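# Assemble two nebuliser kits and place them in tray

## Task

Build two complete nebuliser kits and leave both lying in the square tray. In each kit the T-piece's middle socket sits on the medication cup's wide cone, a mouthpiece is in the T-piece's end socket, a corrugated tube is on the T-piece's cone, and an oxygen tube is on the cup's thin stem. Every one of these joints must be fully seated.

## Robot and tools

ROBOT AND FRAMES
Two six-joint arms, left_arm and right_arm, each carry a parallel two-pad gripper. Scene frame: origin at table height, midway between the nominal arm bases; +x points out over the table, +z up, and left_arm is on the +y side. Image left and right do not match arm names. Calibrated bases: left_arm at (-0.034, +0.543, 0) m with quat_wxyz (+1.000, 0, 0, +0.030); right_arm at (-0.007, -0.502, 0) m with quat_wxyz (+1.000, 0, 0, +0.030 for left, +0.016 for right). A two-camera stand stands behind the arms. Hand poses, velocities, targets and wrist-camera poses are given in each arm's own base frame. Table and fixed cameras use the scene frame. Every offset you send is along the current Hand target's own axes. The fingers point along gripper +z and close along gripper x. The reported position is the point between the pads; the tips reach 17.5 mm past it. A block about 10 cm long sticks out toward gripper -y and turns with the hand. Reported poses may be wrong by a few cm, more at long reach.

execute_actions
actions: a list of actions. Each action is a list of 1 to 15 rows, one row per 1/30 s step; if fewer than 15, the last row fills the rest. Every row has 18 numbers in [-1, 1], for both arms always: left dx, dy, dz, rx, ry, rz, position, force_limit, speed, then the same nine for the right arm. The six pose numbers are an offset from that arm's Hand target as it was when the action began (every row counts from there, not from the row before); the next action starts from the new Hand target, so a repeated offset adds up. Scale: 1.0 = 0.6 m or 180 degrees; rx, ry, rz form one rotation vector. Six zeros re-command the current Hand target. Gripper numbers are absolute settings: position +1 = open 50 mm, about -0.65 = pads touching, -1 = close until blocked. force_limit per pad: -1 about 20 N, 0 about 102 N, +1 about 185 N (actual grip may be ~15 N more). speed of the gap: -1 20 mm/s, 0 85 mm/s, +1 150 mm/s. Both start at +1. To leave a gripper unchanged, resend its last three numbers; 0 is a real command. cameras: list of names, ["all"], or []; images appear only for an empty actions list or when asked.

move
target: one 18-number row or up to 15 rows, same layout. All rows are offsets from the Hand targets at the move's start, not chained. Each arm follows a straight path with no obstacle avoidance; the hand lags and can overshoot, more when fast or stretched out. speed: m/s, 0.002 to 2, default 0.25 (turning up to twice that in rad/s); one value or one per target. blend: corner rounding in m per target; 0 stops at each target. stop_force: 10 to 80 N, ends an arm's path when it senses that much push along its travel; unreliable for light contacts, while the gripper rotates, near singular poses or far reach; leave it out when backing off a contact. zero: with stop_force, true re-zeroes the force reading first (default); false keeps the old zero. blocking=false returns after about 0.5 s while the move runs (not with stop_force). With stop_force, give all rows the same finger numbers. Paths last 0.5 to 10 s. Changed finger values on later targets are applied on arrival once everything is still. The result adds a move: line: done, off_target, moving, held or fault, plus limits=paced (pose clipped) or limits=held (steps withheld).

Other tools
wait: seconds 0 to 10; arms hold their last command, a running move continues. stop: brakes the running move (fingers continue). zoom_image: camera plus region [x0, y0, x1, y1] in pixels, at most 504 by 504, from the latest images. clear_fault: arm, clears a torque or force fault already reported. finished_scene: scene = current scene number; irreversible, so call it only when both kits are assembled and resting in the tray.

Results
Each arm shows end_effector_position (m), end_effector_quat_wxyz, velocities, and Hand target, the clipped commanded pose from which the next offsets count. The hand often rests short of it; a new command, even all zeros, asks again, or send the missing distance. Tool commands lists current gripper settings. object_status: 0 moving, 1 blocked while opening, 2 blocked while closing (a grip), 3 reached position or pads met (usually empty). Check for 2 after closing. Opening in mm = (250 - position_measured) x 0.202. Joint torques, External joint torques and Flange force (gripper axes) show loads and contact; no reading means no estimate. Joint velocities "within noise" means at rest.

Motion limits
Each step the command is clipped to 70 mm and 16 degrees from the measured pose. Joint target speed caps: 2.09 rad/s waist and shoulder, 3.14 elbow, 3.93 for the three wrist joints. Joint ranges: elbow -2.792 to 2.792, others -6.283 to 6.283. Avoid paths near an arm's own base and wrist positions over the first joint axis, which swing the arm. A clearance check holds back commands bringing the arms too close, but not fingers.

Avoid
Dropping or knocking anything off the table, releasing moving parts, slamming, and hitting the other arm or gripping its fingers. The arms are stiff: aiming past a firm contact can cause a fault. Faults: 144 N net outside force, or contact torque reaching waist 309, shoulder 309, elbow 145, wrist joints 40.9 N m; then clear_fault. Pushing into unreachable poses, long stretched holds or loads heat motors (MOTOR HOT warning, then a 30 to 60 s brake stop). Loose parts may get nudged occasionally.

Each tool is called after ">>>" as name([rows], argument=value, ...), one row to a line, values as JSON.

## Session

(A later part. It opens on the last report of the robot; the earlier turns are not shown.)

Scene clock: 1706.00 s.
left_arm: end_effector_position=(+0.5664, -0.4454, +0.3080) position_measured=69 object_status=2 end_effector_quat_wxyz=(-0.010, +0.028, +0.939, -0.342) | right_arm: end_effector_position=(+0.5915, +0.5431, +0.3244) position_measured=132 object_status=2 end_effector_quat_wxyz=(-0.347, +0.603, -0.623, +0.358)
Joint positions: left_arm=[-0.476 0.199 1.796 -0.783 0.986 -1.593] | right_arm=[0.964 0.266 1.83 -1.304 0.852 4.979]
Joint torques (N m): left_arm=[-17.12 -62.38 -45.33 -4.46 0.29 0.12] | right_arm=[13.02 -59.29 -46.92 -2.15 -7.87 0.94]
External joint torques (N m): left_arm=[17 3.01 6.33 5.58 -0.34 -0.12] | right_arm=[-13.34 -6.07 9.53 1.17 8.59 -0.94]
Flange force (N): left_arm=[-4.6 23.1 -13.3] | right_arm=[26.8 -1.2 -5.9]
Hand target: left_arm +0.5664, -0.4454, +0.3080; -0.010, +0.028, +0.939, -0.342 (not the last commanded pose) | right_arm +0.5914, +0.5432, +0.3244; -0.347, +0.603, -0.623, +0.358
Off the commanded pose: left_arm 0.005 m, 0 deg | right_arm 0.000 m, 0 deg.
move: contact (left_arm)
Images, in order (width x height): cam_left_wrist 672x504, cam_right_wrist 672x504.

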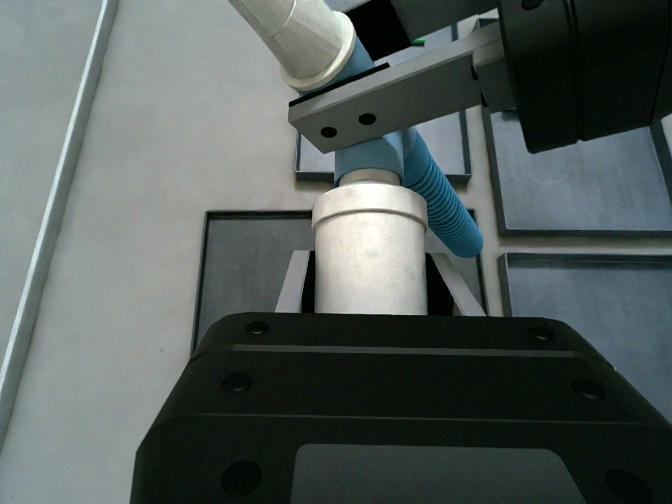

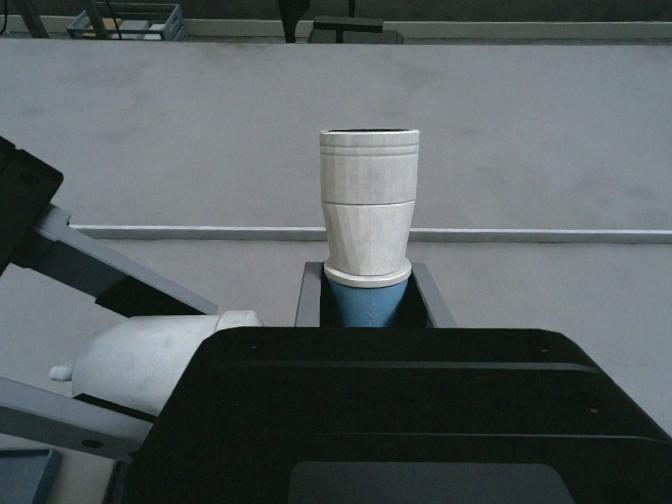

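>>> move(target=[0, -0.0102, 0.0086, 0, 0, 0, -1, 0, -0.6, 0, 0, 0, 0, 0, 0, -1, 0.3, -0.6], speed=0.005, stop_force=35, cameras=["cam_left_wrist", "cam_right_wrist"])

>>> zoom_image(camera="cam_left_wrist", region=[300, 40, 440, 240])

Scene clock: 1718.57 s.
left_arm: end_effector_position=(+0.5662, -0.4496, +0.3079) position_measured=69 object_status=2 end_effector_quat_wxyz=(-0.010, +0.028, +0.939, -0.342) | right_arm: end_effector_position=(+0.5914, +0.5431, +0.3244) position_measured=132 object_status=2 end_effector_quat_wxyz=(-0.347, +0.603, -0.623, +0.358)
Joint positions: left_arm=[-0.482 0.201 1.793 -0.782 0.983 -1.598] | right_arm=[0.964 0.266 1.83 -1.304 0.852 4.979]
Joint torques (N m): left_arm=[-41.13 -60.73 -52.91 -11.38 0.44 0.46] | right_arm=[36.09 -53.77 -60.96 -4.09 -19.71 1.61]
External joint torques (N m): left_arm=[41.12 0.58 13.66 12.52 -0.51 -0.46] | right_arm=[-36.28 -11.29 23.73 3.12 20.41 -1.61]
Flange force (N): left_arm=[-4.9 53.8 -38.5] | right_arm=[65.5 -2.2 -6.0]
Hand target: left_arm +0.5662, -0.4496, +0.3079; -0.010, +0.028, +0.939, -0.342 (not the last commanded pose) | right_arm +0.5914, +0.5432, +0.3244; -0.347, +0.603, -0.623, +0.358
Off the commanded pose: left_arm 0.004 m, 0 deg | right_arm 0.000 m, 0 deg.
move: contact (left_arm)
Images, in order (width x height): cam_left_wrist 672x504, cam_right_wrist 672x504.

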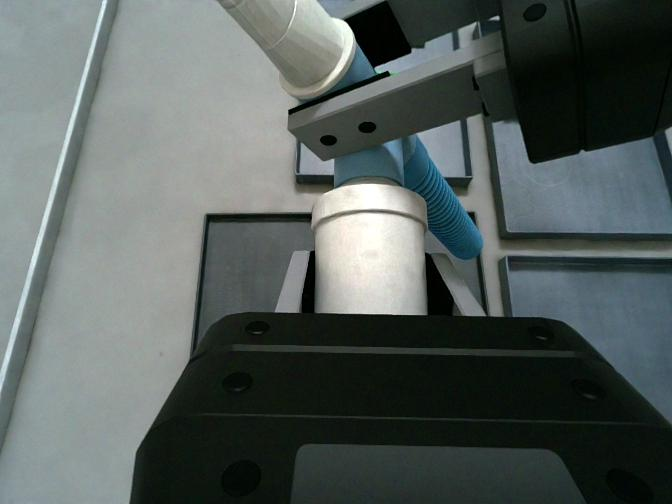

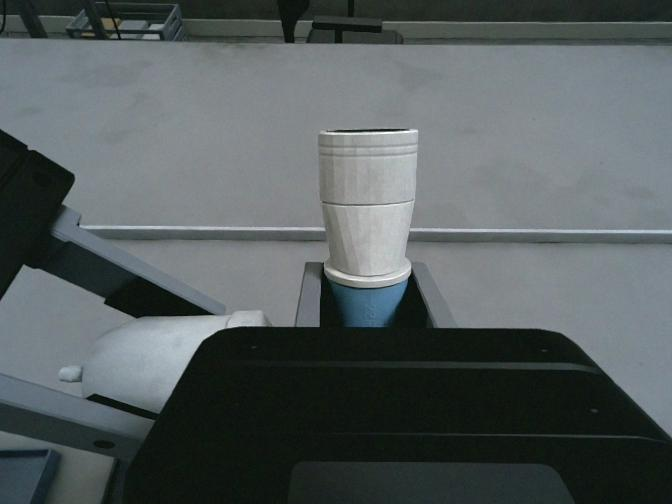

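Scaled by 2.520 from the camera's 672x504 image, which has a finer 960x720 frame.

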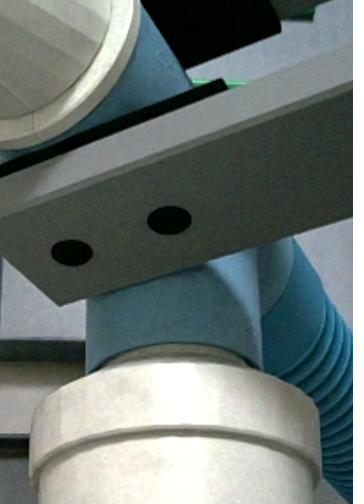

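>>> move(target=[0, -0.0077, 0.0064, 0, 0, 0, -1, 0, -0.6, 0, 0, 0, 0, 0, 0, -1, 0.3, -0.6], speed=0.005, stop_force=18, cameras=["cam_left_wrist", "cam_right_wrist"])

>>> zoom_image(camera="cam_left_wrist", region=[300, 40, 440, 240])

Scene clock: 1727.70 s.
left_arm: end_effector_position=(+0.5661, -0.4511, +0.3079) position_measured=69 object_status=2 end_effector_quat_wxyz=(-0.010, +0.028, +0.939, -0.342) | right_arm: end_effector_position=(+0.5915, +0.5431, +0.3244) position_measured=132 object_status=2 end_effector_quat_wxyz=(-0.347, +0.603, -0.623, +0.358)
Joint positions: left_arm=[-0.484 0.202 1.792 -0.782 0.982 -1.6] | right_arm=[0.964 0.266 1.83 -1.304 0.852 4.979]
Joint torques (N m): left_arm=[-54.32 -61.12 -58.32 -15.46 0.41 0.61] | right_arm=[48.55 -49.28 -67.55 -4.73 -26.29 1.81]
External joint torques (N m): left_arm=[54.31 0.71 18.98 16.59 -0.48 -0.61] | right_arm=[-48.56 -16.19 30.21 3.77 27 -1.81]
Flange force (N): left_arm=[-5.1 72.0 -50.8] | right_arm=[87.0 -4.1 -7.7]
Hand target: left_arm +0.5661, -0.4511, +0.3080; -0.010, +0.028, +0.939, -0.342 (not the last commanded pose) | right_arm +0.5914, +0.5432, +0.3244; -0.347, +0.603, -0.623, +0.358
Off the commanded pose: left_arm 0.005 m, 0 deg | right_arm 0.000 m, 0 deg.
move: contact (left_arm)
Images, in order (width x height): cam_left_wrist 672x504, cam_right_wrist 672x504.

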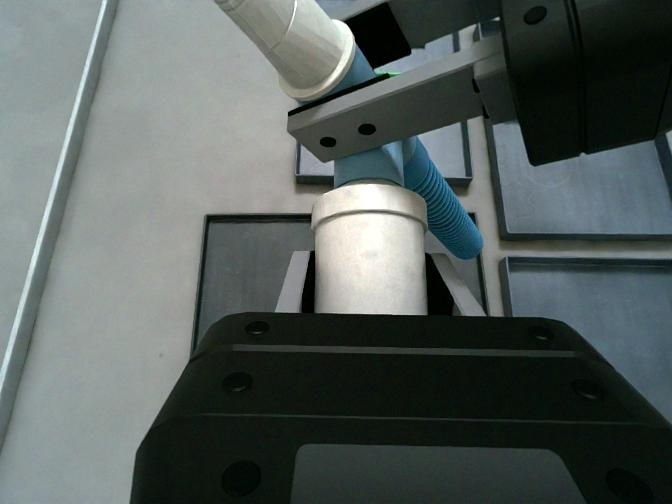

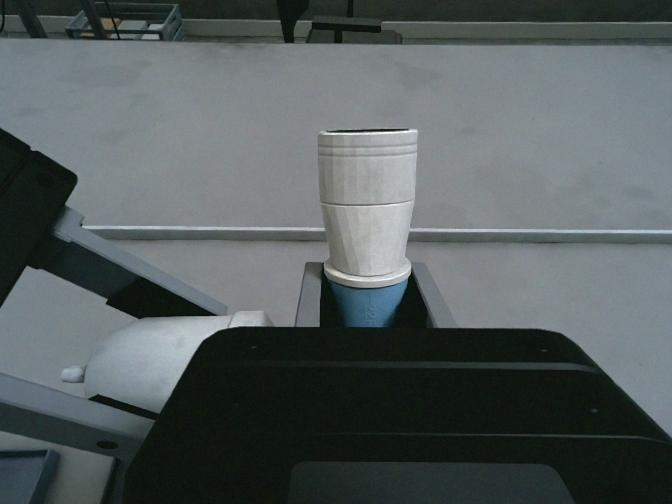

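Scaled by 2.520 from the camera's 672x504 image, which has a finer 960x720 frame.

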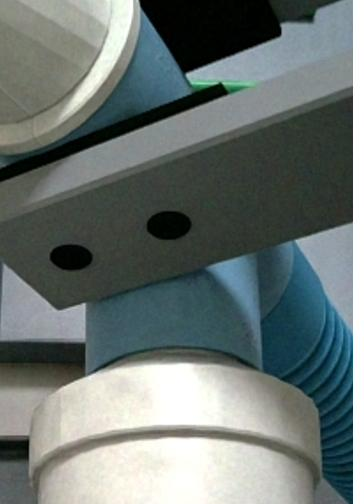

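>>> move(target=[0, -0.0064, 0.0054, 0, 0, 0, -1, 0, -0.6, 0, 0, 0, 0, 0, 0, -1, 0.3, -0.6], speed=0.004, stop_force=15, cameras=["cam_left_wrist", "cam_right_wrist"])

>>> zoom_image(camera="cam_left_wrist", region=[310, 140, 430, 240])

Scene clock: 1739.93 s.
left_arm: end_effector_position=(+0.5661, -0.4522, +0.3079) position_measured=69 object_status=2 end_effector_quat_wxyz=(-0.010, +0.028, +0.939, -0.342) | right_arm: end_effector_position=(+0.5914, +0.5432, +0.3244) position_measured=132 object_status=2 end_effector_quat_wxyz=(-0.347, +0.603, -0.623, +0.358)
Joint positions: left_arm=[-0.486 0.203 1.791 -0.782 0.98 -1.602] | right_arm=[0.964 0.266 1.83 -1.304 0.852 4.979]
Joint torques (N m): left_arm=[-65.67 -61.09 -63.98 -19.31 -0.07 0.62] | right_arm=[60.9 -45.21 -73.14 -5.29 -32.44 2.05]
External joint torques (N m): left_arm=[65.41 1.12 24.91 20.43 0.01 -0.62] | right_arm=[-61.31 -20.11 35.8 4.32 33.16 -2.05]
Flange force (N): left_arm=[-3.5 89.0 -61.2] | right_arm=[106.6 -7.2 -7.0]
Hand target: left_arm +0.5661, -0.4522, +0.3079; -0.010, +0.028, +0.939, -0.342 (not the last commanded pose) | right_arm +0.5914, +0.5432, +0.3244; -0.347, +0.603, -0.623, +0.358
Off the commanded pose: left_arm 0.004 m, 0 deg | right_arm 0.000 m, 0 deg.
move: contact (left_arm)
Images, in order (width x height): cam_left_wrist 672x504, cam_right_wrist 672x504.

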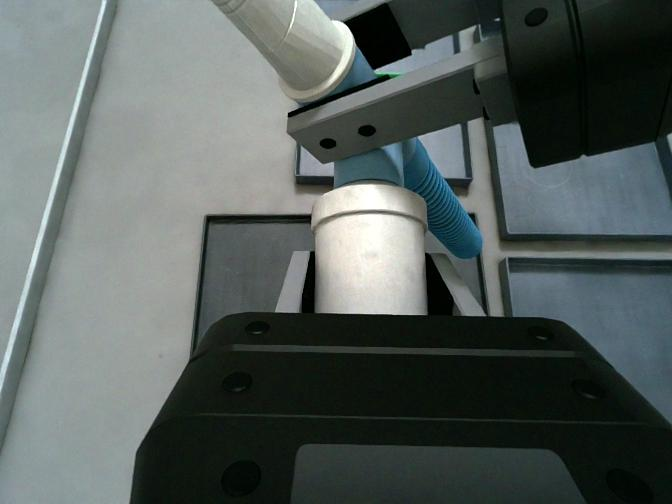

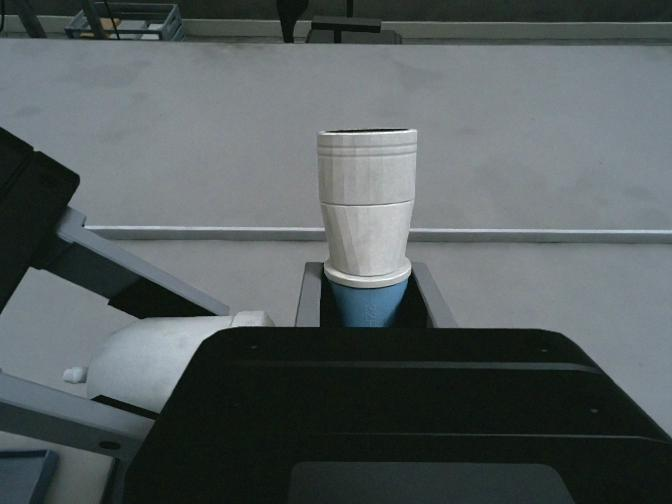

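Scaled by 4.200 from the camera's 672x504 image, which has a finer 960x720 frame.

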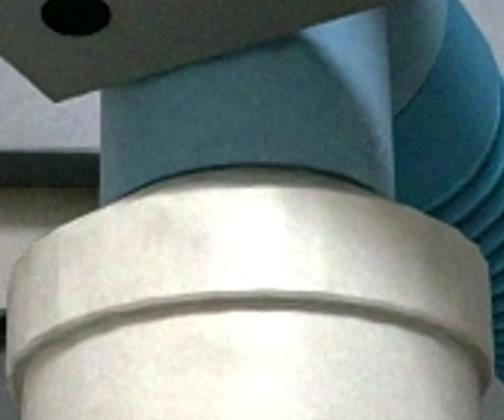

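>>> zoom_image(camera="cam_left_wrist", region=[325, 165, 415, 205])

Scaled by 5.600 from the camera's 672x504 image, which has a finer 960x720 frame.

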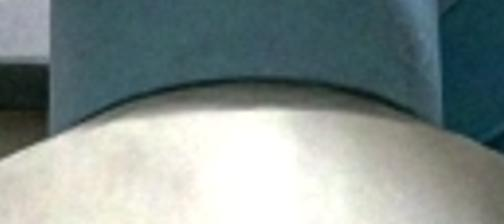

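>>> move([
  [0, 0, 0, 0, 0, 0, -0.98, 0.5, -0.6, 0, 0, 0, 0, 0, 0, -0.98, 1, -0.6],
  [0.00073, -0.00089, 0.00075, 0, -0.01702, 0.01429, -0.98, 0.5, -0.6, 0, 0, 0, 0, 0, 0, -0.98, 1, -0.6],
  [-0.00073, -0.00089, 0.00075, 0, 0.01702, -0.01429, -0.98, 0.5, -0.6, 0, 0, 0, 0, 0, 0, -0.98, 1, -0.6],
  [0, -0.00089, 0.00075, 0, 0, 0, -0.98, 0.5, -0.6, 0, 0, 0, 0, 0, 0, -0.98, 1, -0.6],
], speed=[0.05, 0.04, 0.05, 0.04], cameras=["cam_left_wrist", "cam_right_wrist"])

>>> zoom_image(camera="cam_left_wrist", region=[325, 165, 415, 205])

Scene clock: 1784.60 s.
left_arm: end_effector_position=(+0.5660, -0.4529, +0.3079) position_measured=71 object_status=2 end_effector_quat_wxyz=(-0.010, +0.028, +0.939, -0.342) | right_arm: end_effector_position=(+0.5914, +0.5432, +0.3244) position_measured=134 object_status=2 end_effector_quat_wxyz=(-0.347, +0.603, -0.623, +0.358)
Joint positions: left_arm=[-0.487 0.203 1.79 -0.782 0.98 -1.602] | right_arm=[0.964 0.266 1.83 -1.304 0.852 4.979]
Joint torques (N m): left_arm=[-74.24 -67.65 -64.02 -20.66 3.14 1.68] | right_arm=[56.11 -38.27 -73.83 -5.22 -33.51 2.13]
External joint torques (N m): left_arm=[73.83 7.74 24.84 21.77 -3.21 -1.68] | right_arm=[-56.07 -27.52 36.35 4.26 34.21 -2.13]
Flange force (N): left_arm=[-16.4 95.9 -59.5] | right_arm=[111.5 -5.7 -22.0]
Hand target: left_arm +0.5660, -0.4529, +0.3079; -0.010, +0.028, +0.939, -0.342 | right_arm +0.5914, +0.5432, +0.3244; -0.347, +0.603, -0.623, +0.358
Off the commanded pose: left_arm 0.000 m, 0 deg | right_arm 0.000 m, 0 deg.
move: done
Images, in order (width x height): cam_left_wrist 672x504, cam_right_wrist 672x504.

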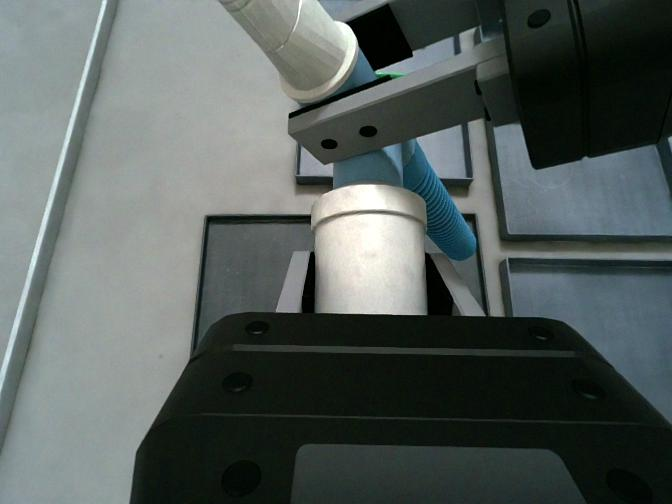

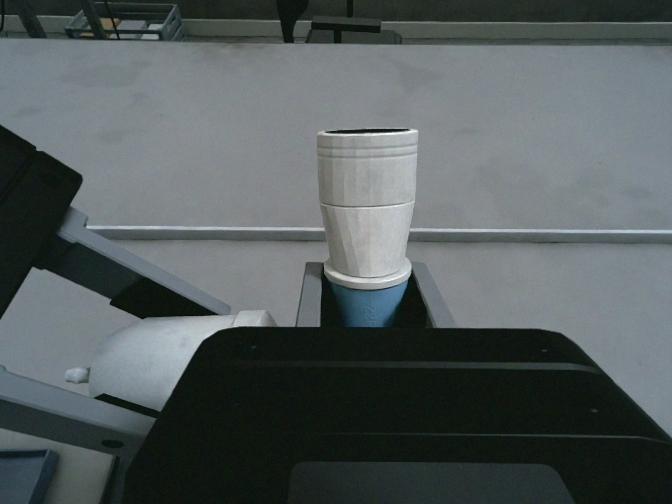

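Scaled by 5.600 from the camera's 672x504 image, which has a finer 960x720 frame.

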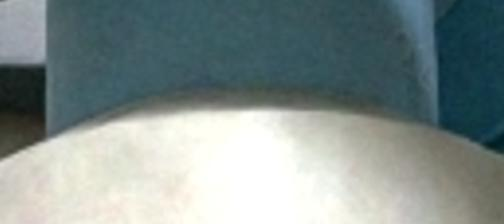

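>>> move([
  [0.00109, -0.00051, 0.00043, 0, -0.02553, 0.02143, -0.98, 0.5, -0.6, 0, 0, 0, 0, 0, 0, -0.98, 1, -0.6],
  [-0.00109, -0.00064, 0.00054, 0, 0.02553, -0.02143, -0.98, 0.5, -0.6, 0, 0, 0, 0, 0, 0, -0.98, 1, -0.6],
  [0.00109, -0.00064, 0.00054, 0, -0.02553, 0.02143, -0.98, 0.5, -0.6, 0, 0, 0, 0, 0, 0, -0.98, 1, -0.6],
  [0, -0.00064, 0.00054, 0, 0, 0, -0.98, 0.5, -0.6, 0, 0, 0, 0, 0, 0, -0.98, 1, -0.6],
], speed=[0.05, 0.07, 0.07, 0.05], cameras=["cam_left_wrist", "cam_right_wrist"])

>>> zoom_image(camera="cam_left_wrist", region=[325, 165, 415, 205])

Scene clock: 1795.57 s.
left_arm: end_effector_position=(+0.5660, -0.4534, +0.3079) position_measured=71 object_status=2 end_effector_quat_wxyz=(-0.010, +0.028, +0.939, -0.342) | right_arm: end_effector_position=(+0.5915, +0.5431, +0.3244) position_measured=134 object_status=2 end_effector_quat_wxyz=(-0.347, +0.603, -0.623, +0.358)
Joint positions: left_arm=[-0.488 0.203 1.79 -0.782 0.979 -1.603] | right_arm=[0.964 0.266 1.83 -1.304 0.852 4.979]
Joint torques (N m): left_arm=[-66.8 -52.72 -68.63 -21.36 -4.12 -0.57] | right_arm=[77.99 -50.24 -78.95 -6.14 -36.99 2.32]
External joint torques (N m): left_arm=[66.69 -7.39 29.45 22.49 4.05 0.57] | right_arm=[-78.08 -15.07 41.6 5.18 37.69 -2.32]
Flange force (N): left_arm=[12.2 96.1 -74.7] | right_arm=[119.8 -9.9 9.0]
Hand target: left_arm +0.5660, -0.4534, +0.3079; -0.010, +0.028, +0.939, -0.342 | right_arm +0.5914, +0.5432, +0.3244; -0.347, +0.603, -0.623, +0.358
Off the commanded pose: left_arm 0.000 m, 0 deg | right_arm 0.000 m, 0 deg.
move: done
Images, in order (width x height): cam_left_wrist 672x504, cam_right_wrist 672x504.

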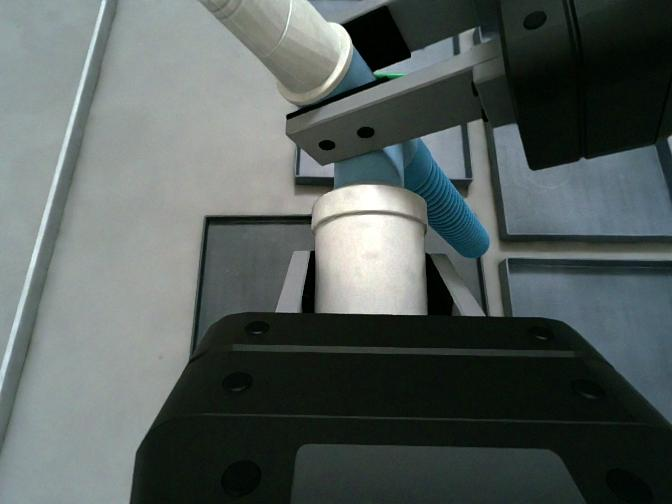

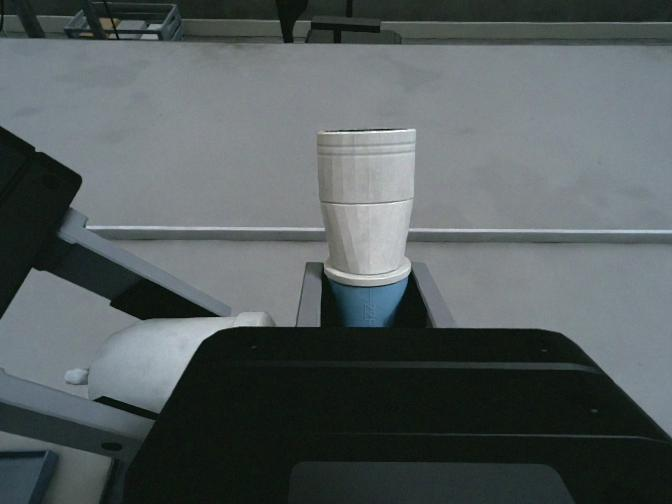

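Scaled by 5.600 from the camera's 672x504 image, which has a finer 960x720 frame.

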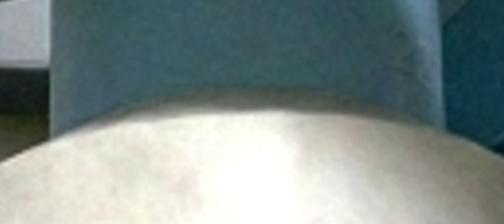

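>>> move(target=[0, 0.00255, -0.00214, 0, 0, 0, -0.98, 0.5, -0.6, 0, 0, 0, 0, 0, 0, -0.98, 1, -0.6], speed=0.01)

Scene clock: 1800.67 s.
left_arm: end_effector_position=(+0.5661, -0.4515, +0.3079) position_measured=71 object_status=2 end_effector_quat_wxyz=(-0.010, +0.028, +0.939, -0.342) | right_arm: end_effector_position=(+0.5914, +0.5433, +0.3245) position_measured=134 object_status=2 end_effector_quat_wxyz=(-0.347, +0.603, -0.623, +0.358)
Joint positions: left_arm=[-0.485 0.202 1.791 -0.782 0.981 -1.601] | right_arm=[0.965 0.266 1.83 -1.304 0.852 4.979]
Joint torques (N m): left_arm=[-37.8 -52.56 -56.76 -12.21 -4.02 -0.77] | right_arm=[50.25 -60.23 -64.21 -4.44 -22.53 1.73]
External joint torques (N m): left_arm=[37.49 -7.48 17.58 13.33 3.96 0.77] | right_arm=[-50.33 -5.19 26.83 3.47 23.23 -1.73]
Flange force (N): left_arm=[12.2 55.4 -47.3] | right_arm=[72.3 -5.6 11.4]
Hand target: left_arm +0.5661, -0.4514, +0.3079; -0.010, +0.028, +0.939, -0.342 | right_arm +0.5914, +0.5432, +0.3244; -0.347, +0.603, -0.623, +0.358
Off the commanded pose: left_arm 0.000 m, 0 deg | right_arm 0.000 m, 0 deg.
move: done

>>> move(target=[0, 0.0032, -0.00268, 0, 0, 0, -0.98, 0.5, -0.6, 0, 0, 0, 0, 0, 0, -0.98, 1, -0.6], speed=0.01, cameras=["cam_left_wrist", "cam_right_wrist"])

>>> zoom_image(camera="cam_left_wrist", region=[325, 165, 415, 205])

Scene clock: 1805.07 s.
left_arm: end_effector_position=(+0.5662, -0.4490, +0.3080) position_measured=71 object_status=2 end_effector_quat_wxyz=(-0.010, +0.028, +0.939, -0.342) | right_arm: end_effector_position=(+0.5914, +0.5433, +0.3244) position_measured=134 object_status=2 end_effector_quat_wxyz=(-0.347, +0.603, -0.623, +0.358)
Joint positions: left_arm=[-0.481 0.201 1.793 -0.782 0.983 -1.598] | right_arm=[0.964 0.267 1.83 -1.304 0.852 4.979]
Joint torques (N m): left_arm=[0.5 -54.06 -40.14 0.18 -2.89 -0.87] | right_arm=[10.18 -72.73 -44.29 -2.25 -2.71 0.92]
External joint torques (N m): left_arm=[-0.53 -5.6 1.09 0.95 2.83 0.87] | right_arm=[-10.39 7.3 6.92 1.28 3.43 -0.91]
Flange force (N): left_arm=[8.0 1.2 -8.4] | right_arm=[7.4 1.6 11.3]
Hand target: left_arm +0.5663, -0.4489, +0.3079; -0.010, +0.028, +0.939, -0.342 | right_arm +0.5914, +0.5432, +0.3244; -0.347, +0.603, -0.623, +0.358
Off the commanded pose: left_arm 0.000 m, 0 deg | right_arm 0.000 m, 0 deg.
move: done
Images, in order (width x height): cam_left_wrist 672x504, cam_right_wrist 672x504.

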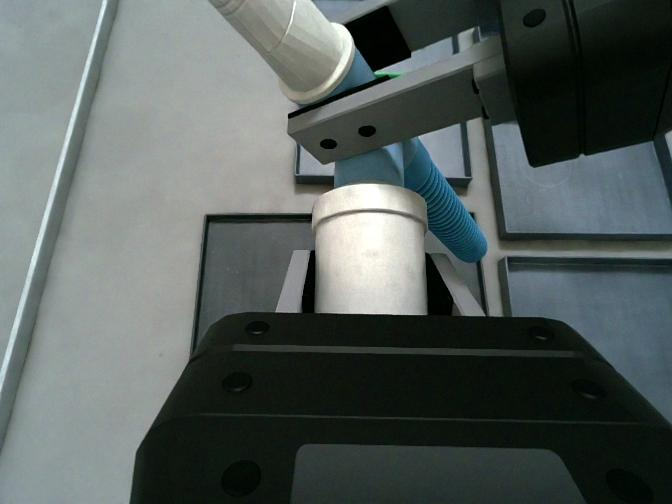

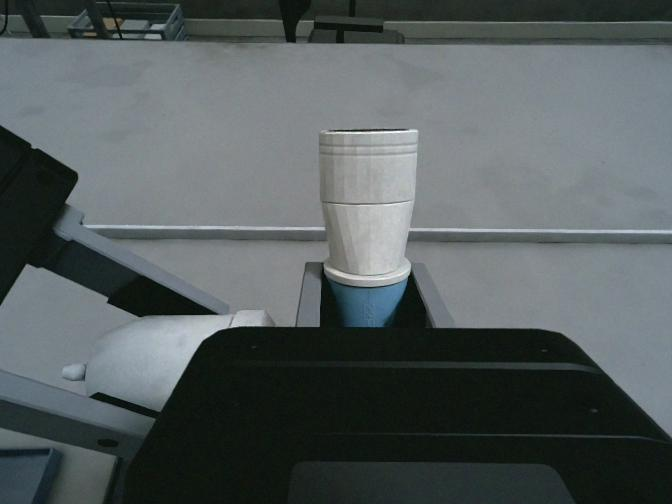

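Scaled by 5.600 from the camera's 672x504 image, which has a finer 960x720 frame.

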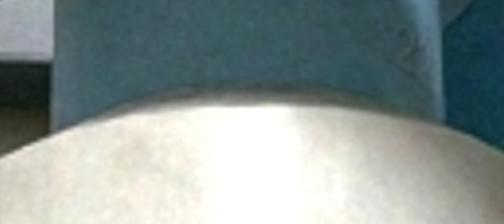

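>>> move([
  [0, 0, 0, 0, 0, 0, 1, 0.5, -0.6, 0, 0, 0, 0, 0, 0, -0.98, 1, -0.6],
  [0, 0, -0.2, 0, 0, 0, 1, 0.5, -0.6, 0, 0, 0, 0, 0, 0, -0.98, 1, -0.6],
], speed=[0.05, 0.15], cameras=["cam_left_wrist", "cam_right_wrist", "cam_low", "cam_head_left"])

Scene clock: 1855.37 s.
left_arm: end_effector_position=(+0.5708, -0.3720, +0.3999) position_measured=3 object_status=3 end_effector_quat_wxyz=(-0.010, +0.028, +0.939, -0.342) | right_arm: end_effector_position=(+0.5914, +0.5432, +0.3245) position_measured=134 object_status=2 end_effector_quat_wxyz=(-0.347, +0.603, -0.623, +0.358)
Joint positions: left_arm=[-0.365 0.114 1.722 -0.727 1.174 -1.63] | right_arm=[0.964 0.266 1.83 -1.304 0.852 4.979]
Joint torques (N m): left_arm=[1.71 -55.92 -41.69 1.63 -0.55 -0.16] | right_arm=[-2.21 -64.85 -36.41 -1.14 0.89 0.07]
External joint torques (N m): left_arm=[-1.68 2.16 -0.08 -0.36 0.42 0.16] | right_arm=[2.18 -0.73 -0.95 0.18 -0.18 -0.06]
Flange force (N): left_arm=[-2.8 -1.8 2.3] | right_arm=[-2.5 -0.5 -2.9]
Hand target: left_arm +0.5709, -0.3720, +0.3998; -0.010, +0.028, +0.939, -0.342 | right_arm +0.5914, +0.5432, +0.3244; -0.347, +0.603, -0.623, +0.358
Off the commanded pose: left_arm 0.000 m, 0 deg | right_arm 0.000 m, 0 deg.
move: done
Images, in order (width x height): cam_head_left 672x504, cam_low 672x504, cam_left_wrist 672x504, cam_right_wrist 672x504.

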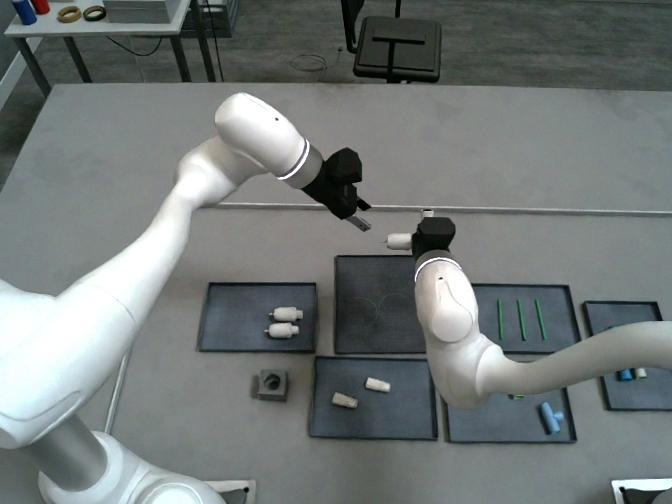

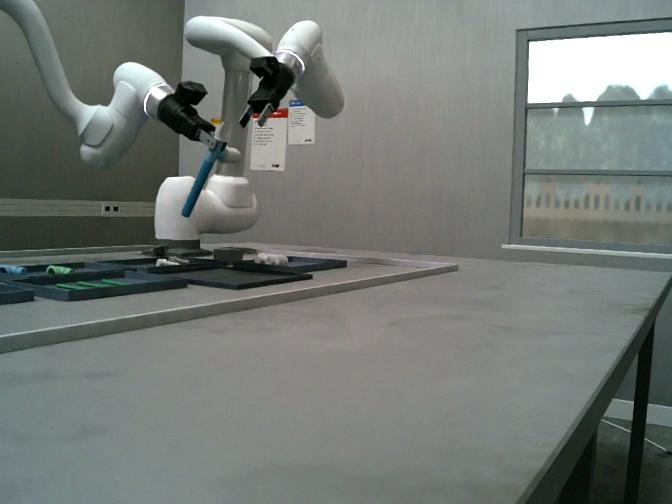

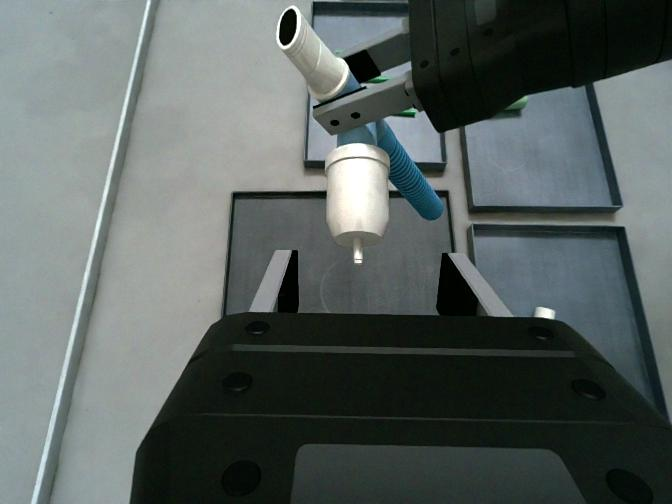

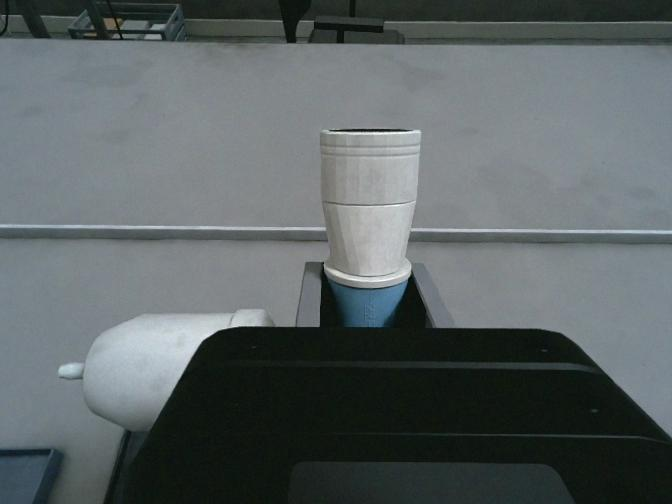

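>>> move([
  [0,0.2553,-0.2143,0,0,0,1,0.5,-0.6,0,0,0,0,0,0,-0.98,1,-0.6],
  [0,0.2553,-0.2143,0,0,0,1,0.5,-0.6,-0.2103,0.2270,0.3548,-0.3019,-0.3019,-0.4310,-0.98,1,-0.6],
], blend=[0.05,0], speed=0.25, cameras=["all"])

Scene clock: 1893.17 s.
left_arm: end_effector_position=(+0.5827, -0.1723, +0.3999) position_measured=3 object_status=3 end_effector_quat_wxyz=(-0.010, +0.028, +0.939, -0.342) | right_arm: end_effector_position=(+0.7112, +0.6656, +0.0999) position_measured=134 object_status=2 end_effector_quat_wxyz=(-0.002, +0.996, -0.016, -0.088)
Joint positions: left_arm=[-0.034 0.087 1.751 -0.713 1.383 -1.378] | right_arm=[0.682 0.875 0.994 0.118 1.408 2.259]
Joint torques (N m): left_arm=[1.63 -52.41 -41.48 1.57 -0.03 -0.14] | right_arm=[-2.17 -123.48 -40.73 4.34 0.56 0]
External joint torques (N m): left_arm=[-1.81 2.52 0.49 -0.36 0.41 0.14] | right_arm=[2.42 -0.45 -1.16 0.23 -0.2 -0.01]
Flange force (N): left_arm=[-3.2 -0.8 2.6] | right_arm=[0.3 -3.8 -1.0]
Hand target: left_arm +0.5827, -0.1723, +0.3999; -0.010, +0.028, +0.939, -0.342 | right_arm +0.7112, +0.6656, +0.0998; -0.002, +0.996, -0.016, -0.088
Off the commanded pose: left_arm 0.000 m, 0 deg | right_arm 0.000 m, 0 deg.
move: done

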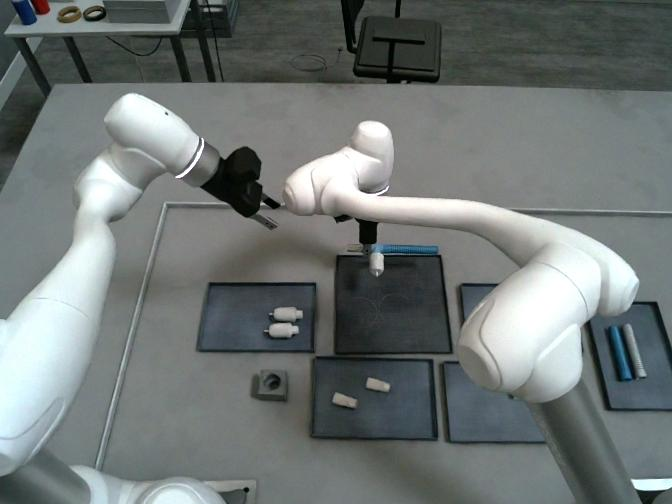

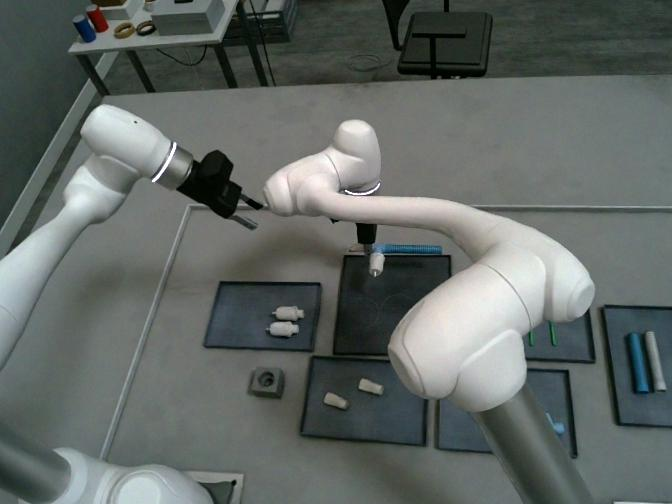

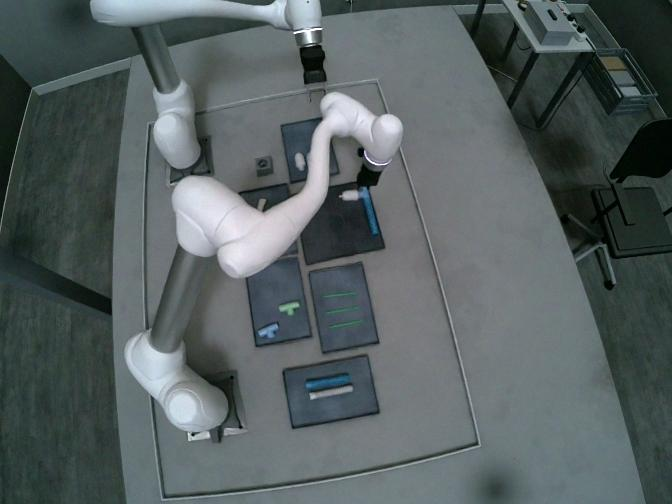

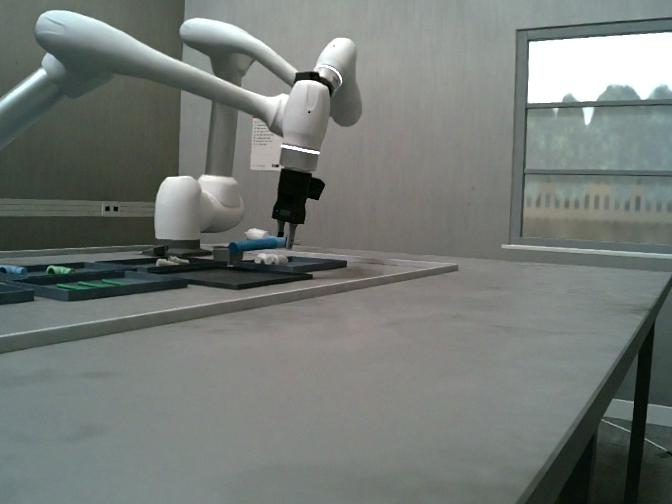

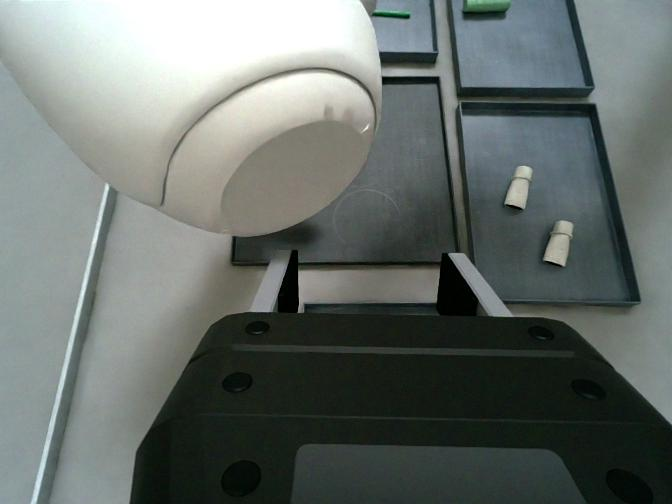

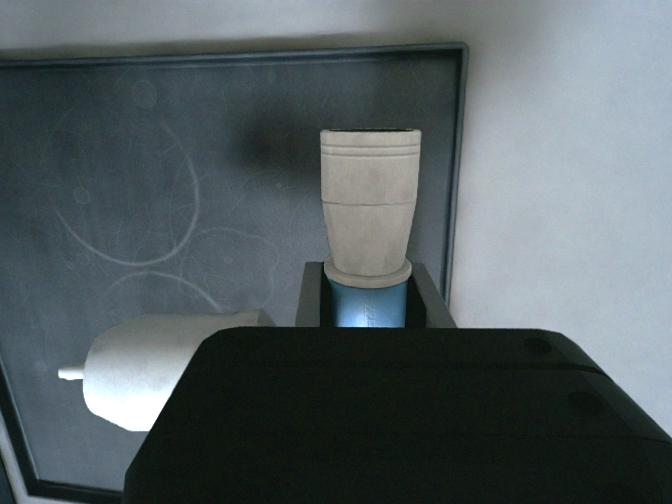

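>>> zoom_image(camera="cam_right_wrist", region=[270, 220, 480, 340])

>>> zoom_image(camera="cam_right_wrist", region=[0, 280, 290, 504])

Scaled by 2.400 from the camera's 672x504 image, which has a finer 960x720 frame.

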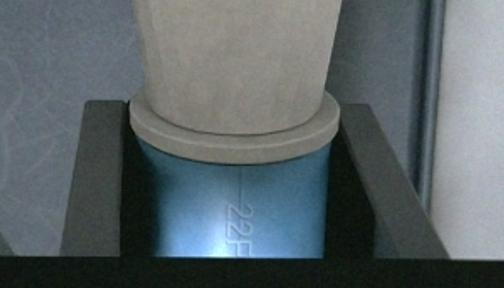

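Scaled by 1.738 from the camera's 672x504 image, which has a finer 960x720 frame.

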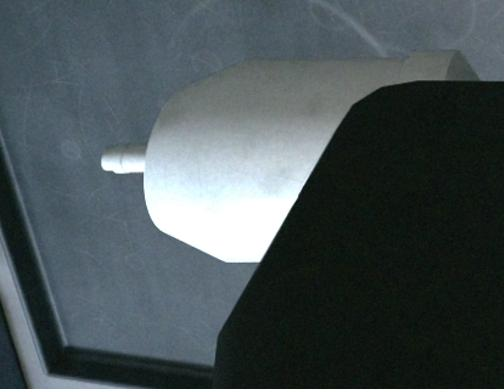

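>>> move(target=[0,0,0,0,0,0,1,0.5,-0.6,-0.002,0,0.1137,0,-0.0083,0,-0.98,1,-0.6], speed=0.15, cameras=["cam_right_wrist", "cam_low"])

Scene clock: 1933.13 s.
left_arm: end_effector_position=(+0.5827, -0.1723, +0.3999) position_measured=3 object_status=3 end_effector_quat_wxyz=(-0.010, +0.028, +0.939, -0.342) | right_arm: end_effector_position=(+0.6980, +0.6661, +0.0329) position_measured=134 object_status=2 end_effector_quat_wxyz=(-0.002, +0.995, -0.016, -0.101)
Joint positions: left_arm=[-0.034 0.087 1.751 -0.713 1.383 -1.378] | right_arm=[0.686 0.911 1.054 0.137 1.332 2.246]
Joint torques (N m): left_arm=[1.65 -52.62 -41.57 1.57 -0.07 -0.15] | right_arm=[-2.26 -124.22 -39.17 4.2 0.66 0.03]
External joint torques (N m): left_arm=[-1.72 2.69 0.5 -0.36 0.44 0.15] | right_arm=[1.66 -0.4 -1.26 0.24 -0.23 -0.04]
Flange force (N): left_arm=[-3.5 -0.6 2.5] | right_arm=[1.0 -3.4 -0.9]
Hand target: left_arm +0.5827, -0.1723, +0.3999; -0.010, +0.028, +0.939, -0.342 | right_arm +0.6980, +0.6661, +0.0329; -0.002, +0.995, -0.016, -0.101
Off the commanded pose: left_arm 0.000 m, 0 deg | right_arm 0.000 m, 0 deg.
move: done
Images, in order (width x height): cam_low 672x504, cam_right_wrist 672x504.

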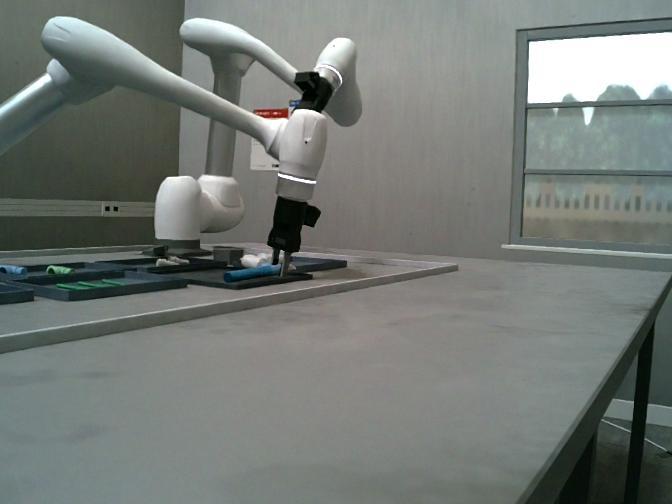

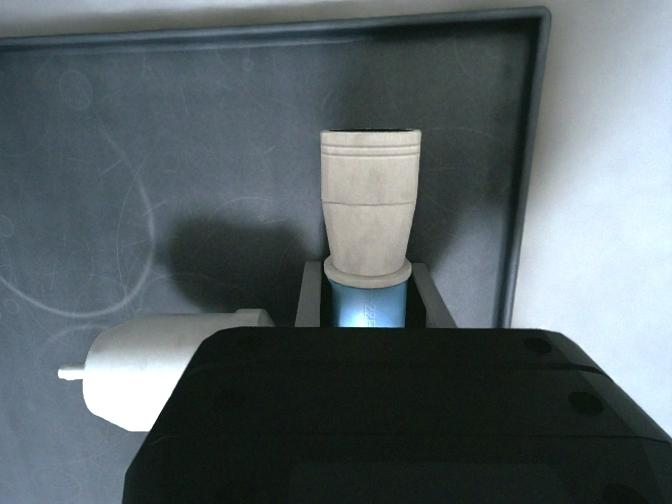

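>>> move(target=[0,0,0,0,0,0,1,0.5,-0.6,0.0047,0,0.0229,0,0,0,-0.98,1,-0.6], speed=0.006, stop_force=10, cameras=["cam_right_wrist"])

Scene clock: 1938.03 s.
left_arm: end_effector_position=(+0.5827, -0.1723, +0.3999) position_measured=3 object_status=3 end_effector_quat_wxyz=(-0.010, +0.028, +0.939, -0.342) | right_arm: end_effector_position=(+0.6980, +0.6661, +0.0249) position_measured=134 object_status=2 end_effector_quat_wxyz=(-0.002, +0.995, -0.016, -0.101)
Joint positions: left_arm=[-0.034 0.087 1.751 -0.713 1.383 -1.378] | right_arm=[0.686 0.917 1.058 0.138 1.322 2.245]
Joint torques (N m): left_arm=[1.81 -52.49 -41.38 1.58 -0.01 -0.15] | right_arm=[-1.6 -106.68 -32.91 3.99 -1.56 -0.04]
External joint torques (N m): left_arm=[-1.87 2.41 0.34 -0.36 0.39 0.15] | right_arm=[1.86 -18.53 -7.43 0.45 1.99 0.02]
Flange force (N): left_arm=[-3.3 -1.0 2.5] | right_arm=[-7.7 1.2 -18.6]
Hand target: left_arm +0.5827, -0.1723, +0.3999; -0.010, +0.028, +0.939, -0.342 | right_arm +0.6980, +0.6661, +0.0249; -0.002, +0.995, -0.016, -0.101 (not the last commanded pose)
Off the commanded pose: left_arm 0.000 m, 0 deg | right_arm 0.006 m, 0 deg.
move: contact (right_arm)
Images, in order (width x height): cam_right_wrist 672x504.

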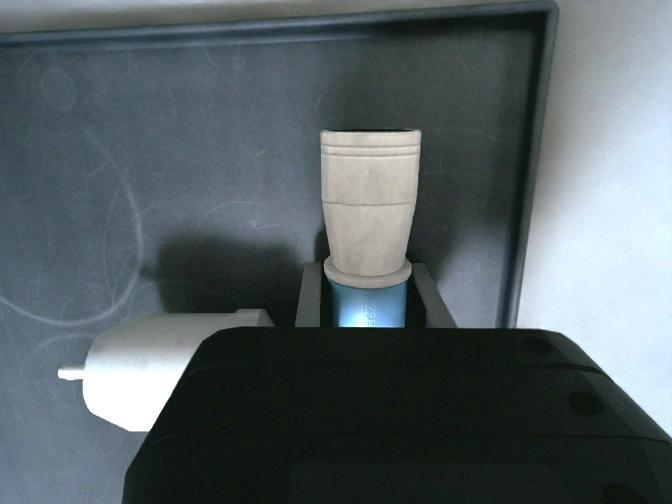

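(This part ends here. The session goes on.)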